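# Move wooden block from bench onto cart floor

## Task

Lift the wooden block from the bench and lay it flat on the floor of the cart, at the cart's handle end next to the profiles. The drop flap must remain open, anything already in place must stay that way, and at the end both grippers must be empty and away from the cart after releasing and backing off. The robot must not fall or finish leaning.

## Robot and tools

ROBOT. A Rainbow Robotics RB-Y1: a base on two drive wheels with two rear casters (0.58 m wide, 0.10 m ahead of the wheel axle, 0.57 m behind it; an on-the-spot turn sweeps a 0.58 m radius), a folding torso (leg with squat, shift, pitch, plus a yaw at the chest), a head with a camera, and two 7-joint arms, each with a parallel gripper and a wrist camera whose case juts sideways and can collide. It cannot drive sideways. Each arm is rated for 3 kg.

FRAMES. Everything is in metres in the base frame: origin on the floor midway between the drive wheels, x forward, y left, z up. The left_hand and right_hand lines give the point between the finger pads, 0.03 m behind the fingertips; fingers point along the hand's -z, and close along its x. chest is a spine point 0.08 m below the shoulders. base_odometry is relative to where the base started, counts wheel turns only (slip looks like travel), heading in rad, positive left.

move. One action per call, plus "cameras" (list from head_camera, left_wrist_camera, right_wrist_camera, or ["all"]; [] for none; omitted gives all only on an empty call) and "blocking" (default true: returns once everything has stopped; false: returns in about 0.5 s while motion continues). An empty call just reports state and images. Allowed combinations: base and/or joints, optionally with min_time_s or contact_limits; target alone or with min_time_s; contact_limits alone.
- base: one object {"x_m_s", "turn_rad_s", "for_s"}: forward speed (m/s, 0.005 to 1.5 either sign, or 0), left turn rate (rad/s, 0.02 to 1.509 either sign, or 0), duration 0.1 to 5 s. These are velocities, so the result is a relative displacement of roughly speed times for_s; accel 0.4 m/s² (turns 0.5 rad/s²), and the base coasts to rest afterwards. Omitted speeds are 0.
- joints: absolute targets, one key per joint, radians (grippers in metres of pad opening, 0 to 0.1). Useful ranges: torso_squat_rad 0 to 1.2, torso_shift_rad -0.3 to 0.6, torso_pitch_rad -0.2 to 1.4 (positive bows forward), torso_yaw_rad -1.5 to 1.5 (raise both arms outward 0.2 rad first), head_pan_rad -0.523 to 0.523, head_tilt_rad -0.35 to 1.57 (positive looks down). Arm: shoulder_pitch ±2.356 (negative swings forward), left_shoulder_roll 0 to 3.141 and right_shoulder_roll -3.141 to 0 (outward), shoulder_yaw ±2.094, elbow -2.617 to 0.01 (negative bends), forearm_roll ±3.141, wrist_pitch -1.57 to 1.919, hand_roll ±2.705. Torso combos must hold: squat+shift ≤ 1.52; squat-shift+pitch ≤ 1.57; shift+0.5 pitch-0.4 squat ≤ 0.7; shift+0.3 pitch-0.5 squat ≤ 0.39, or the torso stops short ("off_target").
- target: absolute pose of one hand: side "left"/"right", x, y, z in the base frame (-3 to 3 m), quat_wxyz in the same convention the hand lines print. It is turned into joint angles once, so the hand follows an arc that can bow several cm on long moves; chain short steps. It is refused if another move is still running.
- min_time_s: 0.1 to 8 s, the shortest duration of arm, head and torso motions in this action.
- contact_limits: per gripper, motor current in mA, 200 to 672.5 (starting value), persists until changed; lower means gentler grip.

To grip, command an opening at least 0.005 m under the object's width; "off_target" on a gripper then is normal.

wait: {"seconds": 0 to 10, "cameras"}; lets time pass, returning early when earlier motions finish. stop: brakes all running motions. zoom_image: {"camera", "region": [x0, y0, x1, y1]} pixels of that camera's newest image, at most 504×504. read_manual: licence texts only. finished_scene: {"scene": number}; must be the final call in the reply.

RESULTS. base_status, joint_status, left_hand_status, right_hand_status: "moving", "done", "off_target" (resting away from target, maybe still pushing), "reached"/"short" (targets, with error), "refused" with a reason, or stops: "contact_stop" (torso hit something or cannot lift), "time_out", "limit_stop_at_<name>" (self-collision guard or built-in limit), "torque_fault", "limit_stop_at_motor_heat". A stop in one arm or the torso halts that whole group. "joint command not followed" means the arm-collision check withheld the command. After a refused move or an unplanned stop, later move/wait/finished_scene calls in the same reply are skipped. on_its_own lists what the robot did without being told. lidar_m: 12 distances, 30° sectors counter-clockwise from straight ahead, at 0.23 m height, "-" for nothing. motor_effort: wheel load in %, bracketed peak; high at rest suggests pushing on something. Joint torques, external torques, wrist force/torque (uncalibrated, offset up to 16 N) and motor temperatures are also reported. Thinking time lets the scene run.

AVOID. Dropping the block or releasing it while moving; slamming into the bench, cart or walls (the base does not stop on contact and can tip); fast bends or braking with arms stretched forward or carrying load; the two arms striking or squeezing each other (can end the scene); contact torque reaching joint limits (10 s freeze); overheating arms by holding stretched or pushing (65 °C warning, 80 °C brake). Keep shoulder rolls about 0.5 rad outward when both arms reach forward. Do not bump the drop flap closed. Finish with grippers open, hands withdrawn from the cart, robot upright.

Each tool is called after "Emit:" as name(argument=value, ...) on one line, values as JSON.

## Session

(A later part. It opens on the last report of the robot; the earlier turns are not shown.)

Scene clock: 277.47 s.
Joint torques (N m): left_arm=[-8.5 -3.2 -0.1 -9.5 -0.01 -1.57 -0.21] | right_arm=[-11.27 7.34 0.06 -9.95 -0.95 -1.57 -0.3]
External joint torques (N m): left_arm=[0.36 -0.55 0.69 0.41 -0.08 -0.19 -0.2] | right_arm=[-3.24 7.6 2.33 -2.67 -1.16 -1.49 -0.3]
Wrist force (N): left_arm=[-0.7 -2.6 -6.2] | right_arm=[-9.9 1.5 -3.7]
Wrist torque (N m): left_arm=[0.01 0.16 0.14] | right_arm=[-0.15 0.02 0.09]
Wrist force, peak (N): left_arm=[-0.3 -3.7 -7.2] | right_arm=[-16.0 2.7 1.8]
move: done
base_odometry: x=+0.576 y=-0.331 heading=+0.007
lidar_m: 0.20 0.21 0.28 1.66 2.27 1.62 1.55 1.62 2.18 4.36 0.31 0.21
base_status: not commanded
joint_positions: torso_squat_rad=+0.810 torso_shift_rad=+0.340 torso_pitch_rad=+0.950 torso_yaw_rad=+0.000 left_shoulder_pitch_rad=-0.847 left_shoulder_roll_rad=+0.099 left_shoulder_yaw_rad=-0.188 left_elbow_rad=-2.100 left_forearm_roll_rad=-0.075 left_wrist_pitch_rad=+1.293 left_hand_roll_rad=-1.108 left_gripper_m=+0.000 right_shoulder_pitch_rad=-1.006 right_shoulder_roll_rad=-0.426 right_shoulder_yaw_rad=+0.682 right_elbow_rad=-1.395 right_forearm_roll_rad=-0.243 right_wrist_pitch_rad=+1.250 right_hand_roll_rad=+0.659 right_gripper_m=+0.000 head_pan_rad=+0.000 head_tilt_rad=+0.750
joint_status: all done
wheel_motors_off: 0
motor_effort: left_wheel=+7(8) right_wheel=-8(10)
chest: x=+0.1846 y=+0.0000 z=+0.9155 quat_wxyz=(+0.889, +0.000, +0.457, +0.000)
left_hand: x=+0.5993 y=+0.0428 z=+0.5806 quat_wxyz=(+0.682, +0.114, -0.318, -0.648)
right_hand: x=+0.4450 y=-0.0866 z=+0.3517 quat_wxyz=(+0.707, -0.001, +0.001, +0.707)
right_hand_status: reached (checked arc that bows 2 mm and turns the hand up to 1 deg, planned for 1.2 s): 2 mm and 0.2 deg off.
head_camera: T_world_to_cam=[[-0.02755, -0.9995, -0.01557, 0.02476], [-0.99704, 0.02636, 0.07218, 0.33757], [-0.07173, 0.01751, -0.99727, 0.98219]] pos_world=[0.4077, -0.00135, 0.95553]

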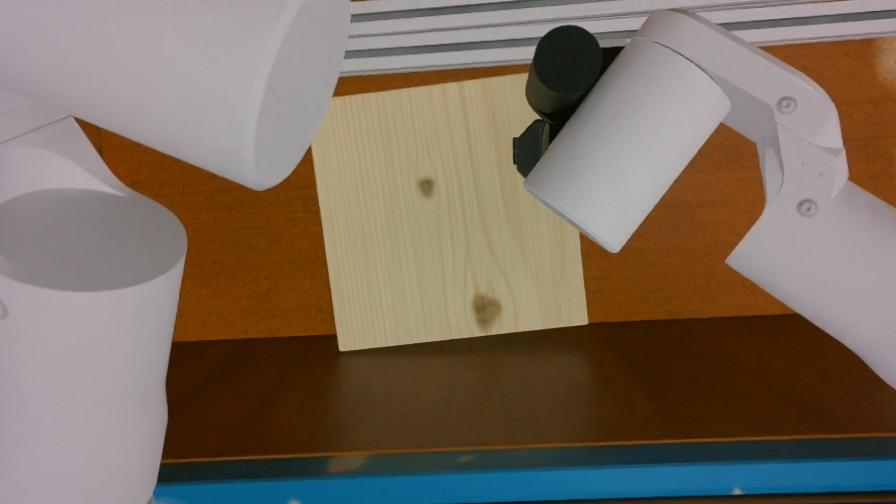

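Emit:
move(target={"side":"right","x":0.447,"y":-0.15,"z":0.354,"quat_wxyz":[0.7071,0,0,0.7071]}, min_time_s=0.7, cameras=[])

Emit:
move(joints={"torso_squat_rad":0.4,"torso_shift_rad":0.2,"torso_pitch_rad":0.7}, min_time_s=1.5, cameras=["head_camera"])

Emit:
move(joints={"torso_squat_rad":0.1,"torso_shift_rad":0,"torso_pitch_rad":0.3}, min_time_s=1.5, cameras=["head_camera"])

Emit:
move(base={"x_m_s":-0.35,"for_s":1.5}, joints={"torso_pitch_rad":0.0}, cameras=[])

Scene clock: 280.93 s.
Joint torques (N m): left_arm=[-8.48 -3.09 -0.22 -9.55 0.11 -1.49 -0.21] | right_arm=[-5.62 -3.72 -4.66 -7.97 -0.15 -0.26 0.03]
External joint torques (N m): left_arm=[0.38 -0.44 0.56 0.36 0.05 -0.1 -0.2] | right_arm=[1.11 -0.19 -1.54 -1.04 -0.36 -0.18 0.03]
Wrist force (N): left_arm=[-0.3 -2.9 -5.9] | right_arm=[0.1 1.7 -5.1]
Wrist torque (N m): left_arm=[0.00 0.17 0.16] | right_arm=[-0.17 0.13 -0.19]
Wrist force, peak (N): left_arm=[-0.9 -2.6 -7.3] | right_arm=[-8.0 -1.8 -8.0]
move: done
base_odometry: x=+0.576 y=-0.331 heading=+0.007
lidar_m: 0.20 0.22 0.28 1.67 2.27 1.62 1.56 1.63 2.17 4.37 0.31 0.21
base_status: not commanded
joint_positions: torso_squat_rad=+0.810 torso_shift_rad=+0.340 torso_pitch_rad=+0.950 torso_yaw_rad=+0.000 left_shoulder_pitch_rad=-0.847 left_shoulder_roll_rad=+0.099 left_shoulder_yaw_rad=-0.188 left_elbow_rad=-2.100 left_forearm_roll_rad=-0.075 left_wrist_pitch_rad=+1.293 left_hand_roll_rad=-1.108 left_gripper_m=+0.000 right_shoulder_pitch_rad=-0.918 right_shoulder_roll_rad=-0.579 right_shoulder_yaw_rad=+0.619 right_elbow_rad=-1.499 right_forearm_roll_rad=-0.331 right_wrist_pitch_rad=+1.209 right_hand_roll_rad=+0.736 right_gripper_m=+0.000 head_pan_rad=+0.000 head_tilt_rad=+0.750
joint_status: all done
wheel_motors_off: 0
motor_effort: left_wheel=+9(10) right_wheel=-10(11)
chest: x=+0.1846 y=+0.0001 z=+0.9155 quat_wxyz=(+0.889, +0.000, +0.457, +0.000)
left_hand: x=+0.5993 y=+0.0429 z=+0.5806 quat_wxyz=(+0.683, +0.114, -0.317, -0.648)
right_hand: x=+0.4471 y=-0.1497 z=+0.3539 quat_wxyz=(+0.707, +0.000, +0.000, +0.707)
right_hand_status: reached (checked arc that bows 2 mm and turns the hand up to 1 deg, planned for 0.7 s): 0 mm and 0.1 deg off.

Scene clock: 282.73 s.
Joint torques (N m): left_arm=[-11.56 -2.09 1.1 -8.87 -0.06 -1.83 -0.18] | right_arm=[-11.71 -5.32 -5.59 -7.66 0.37 -0.37 -0.05]
External joint torques (N m): left_arm=[0.83 -0.47 0.71 0.61 0.07 -0.17 -0.18] | right_arm=[0.23 -0.33 -0.53 -0.5 -0.17 0.03 -0.05]
Wrist force (N): left_arm=[-0.7 -4.6 -5.0] | right_arm=[-0.1 2.2 -5.4]
Wrist torque (N m): left_arm=[0.15 0.10 0.16] | right_arm=[-0.13 0.10 -0.22]
Wrist force, peak (N): left_arm=[-0.6 -3.6 -7.3] | right_arm=[-0.6 1.2 -6.3]
move: done
base_odometry: x=+0.576 y=-0.331 heading=+0.007
lidar_m: 0.20 0.21 0.29 1.66 2.27 1.64 1.56 1.62 2.18 4.37 0.31 0.21
base_status: not commanded
joint_positions: torso_squat_rad=+0.400 torso_shift_rad=+0.200 torso_pitch_rad=+0.700 torso_yaw_rad=+0.000 left_shoulder_pitch_rad=-0.847 left_shoulder_roll_rad=+0.099 left_shoulder_yaw_rad=-0.188 left_elbow_rad=-2.100 left_forearm_roll_rad=-0.075 left_wrist_pitch_rad=+1.293 left_hand_roll_rad=-1.108 left_gripper_m=+0.000 right_shoulder_pitch_rad=-0.917 right_shoulder_roll_rad=-0.579 right_shoulder_yaw_rad=+0.619 right_elbow_rad=-1.499 right_forearm_roll_rad=-0.331 right_wrist_pitch_rad=+1.209 right_hand_roll_rad=+0.736 right_gripper_m=+0.000 head_pan_rad=+0.000 head_tilt_rad=+0.750
joint_status: all done
wheel_motors_off: 0
motor_effort: left_wheel=+10(14) right_wheel=-10(15)
chest: x=+0.0994 y=+0.0001 z=+1.1491 quat_wxyz=(+0.939, +0.000, +0.343, +0.000)
left_hand: x=+0.5841 y=+0.0430 z=+0.9273 quat_wxyz=(+0.638, +0.194, -0.400, -0.629)
right_hand: x=+0.4927 y=-0.1497 z=+0.6699 quat_wxyz=(+0.701, -0.089, -0.088, +0.702)
head_camera: T_world_to_cam=[[-0.02262, -0.9995, -0.02197, 0.03298], [-0.98389, 0.02616, -0.17683, 0.52044], [0.17732, 0.01762, -0.984, 1.169]] pos_world=[0.30552, -0.00125, 1.24305]

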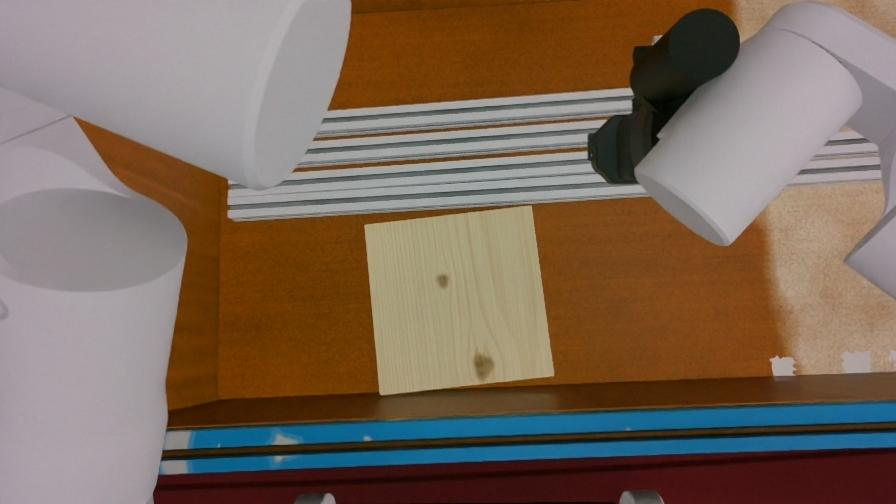

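Scene clock: 284.57 s.
Joint torques (N m): left_arm=[-15.01 -0.66 3.13 -7.08 -0.41 -2.11 -0.22] | right_arm=[-18.34 -6.99 -7.4 -6.98 0.79 -0.9 0.23]
External joint torques (N m): left_arm=[1.35 -0.87 0.94 0.51 0.01 -0.2 -0.23] | right_arm=[0.26 -0.35 0.06 -0.4 -0.2 -0.05 0.24]
Wrist force (N): left_arm=[-0.4 -4.7 -3.2] | right_arm=[-0.3 5.1 -4.4]
Wrist torque (N m): left_arm=[0.08 0.10 0.11] | right_arm=[-0.31 0.06 -0.23]
Wrist force, peak (N): left_arm=[-0.8 -4.0 -6.2] | right_arm=[-0.4 5.3 -4.4]
move: done
base_odometry: x=+0.576 y=-0.331 heading=+0.007
lidar_m: 0.20 0.22 0.29 1.67 2.27 1.63 1.56 1.62 2.17 4.36 0.31 0.22
base_status: not commanded
joint_positions: torso_squat_rad=+0.100 torso_shift_rad=+0.000 torso_pitch_rad=+0.300 torso_yaw_rad=+0.000 left_shoulder_pitch_rad=-0.847 left_shoulder_roll_rad=+0.099 left_shoulder_yaw_rad=-0.188 left_elbow_rad=-2.100 left_forearm_roll_rad=-0.075 left_wrist_pitch_rad=+1.293 left_hand_roll_rad=-1.108 left_gripper_m=+0.000 right_shoulder_pitch_rad=-0.917 right_shoulder_roll_rad=-0.579 right_shoulder_yaw_rad=+0.619 right_elbow_rad=-1.499 right_forearm_roll_rad=-0.331 right_wrist_pitch_rad=+1.209 right_hand_roll_rad=+0.736 right_gripper_m=+0.000 head_pan_rad=+0.000 head_tilt_rad=+0.750
joint_status: all done
wheel_motors_off: 0
motor_effort: left_wheel=+11(16) right_wheel=-10(16)
chest: x=-0.1366 y=+0.0001 z=+1.2726 quat_wxyz=(+0.989, +0.000, +0.149, +0.000)
left_hand: x=+0.3962 y=+0.0430 z=+1.2571 quat_wxyz=(+0.545, +0.315, -0.519, -0.578)
right_hand: x=+0.4122 y=-0.1497 z=+0.9845 quat_wxyz=(+0.670, -0.226, -0.226, +0.670)
head_camera: T_world_to_cam=[[-0.01228, -0.9995, -0.02905, 0.04077], [-0.83737, 0.02616, -0.546, 0.8], [0.54649, 0.01762, -0.83728, 1.19613]] pos_world=[0.01672, -0.00125, 1.43948]

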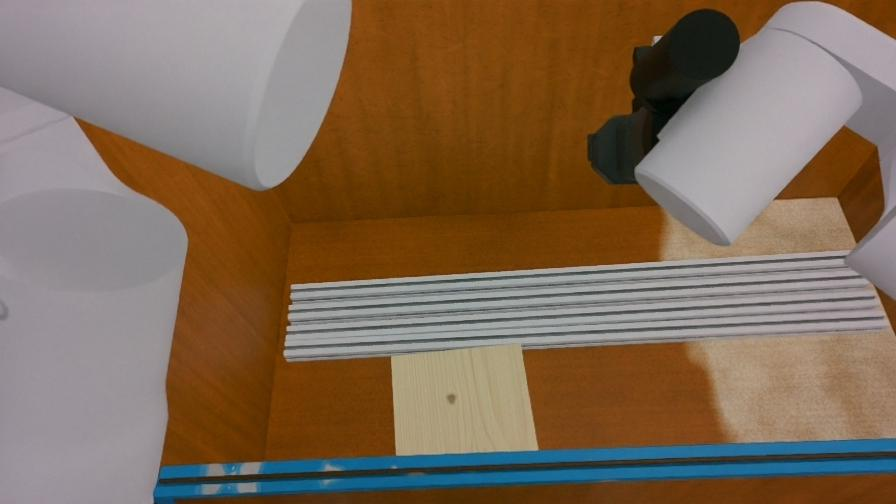

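Scene clock: 287.40 s.
Joint torques (N m): left_arm=[-16.49 0.77 3.99 -4.92 -0.75 -2.08 -0.27] | right_arm=[-22.31 -7.38 -8.41 -6.07 1.02 -1.1 0.09]
External joint torques (N m): left_arm=[1.16 -0.8 0.66 0.44 -0.16 -0.2 -0.27] | right_arm=[-0.6 -0.17 0.1 -0.62 -0.2 0 0.09]
Wrist force (N): left_arm=[-0.4 -5.6 -1.3] | right_arm=[-0.5 5.8 -2.8]
Wrist torque (N m): left_arm=[0.25 0.07 0.14] | right_arm=[-0.37 0.04 -0.23]
Wrist force, peak (N): left_arm=[0.5 -5.8 -4.1] | right_arm=[-0.4 7.0 -2.9]
move: done
base_odometry: x=+0.051 y=-0.335 heading=+0.009
lidar_m: 0.73 0.76 1.26 4.43 1.51 1.08 1.03 1.08 1.45 3.74 1.07 0.77
base_status: done (sent for 1.5 of 1.5 s)
joint_positions: torso_squat_rad=+0.100 torso_shift_rad=+0.000 torso_pitch_rad=+0.000 torso_yaw_rad=+0.000 left_shoulder_pitch_rad=-0.847 left_shoulder_roll_rad=+0.099 left_shoulder_yaw_rad=-0.188 left_elbow_rad=-2.100 left_forearm_roll_rad=-0.075 left_wrist_pitch_rad=+1.293 left_hand_roll_rad=-1.108 left_gripper_m=+0.000 right_shoulder_pitch_rad=-0.917 right_shoulder_roll_rad=-0.579 right_shoulder_yaw_rad=+0.619 right_elbow_rad=-1.499 right_forearm_roll_rad=-0.331 right_wrist_pitch_rad=+1.209 right_hand_roll_rad=+0.736 right_gripper_m=+0.000 head_pan_rad=+0.000 head_tilt_rad=+0.750
joint_status: all done
wheel_motors_off: 0
motor_effort: left_wheel=+24(43) right_wheel=-27(41)
chest: x=-0.2280 y=+0.0001 z=+1.2864 quat_wxyz=(+1.000, +0.000, +0.000, +0.000)
left_hand: x=+0.2856 y=+0.0431 z=+1.4290 quat_wxyz=(+0.462, +0.398, -0.594, -0.524)
right_hand: x=+0.3814 y=-0.1497 z=+1.1733 quat_wxyz=(+0.629, -0.324, -0.323, +0.629)

Emit:
finished_scene(scene=2)

The scene is finished: the task was done.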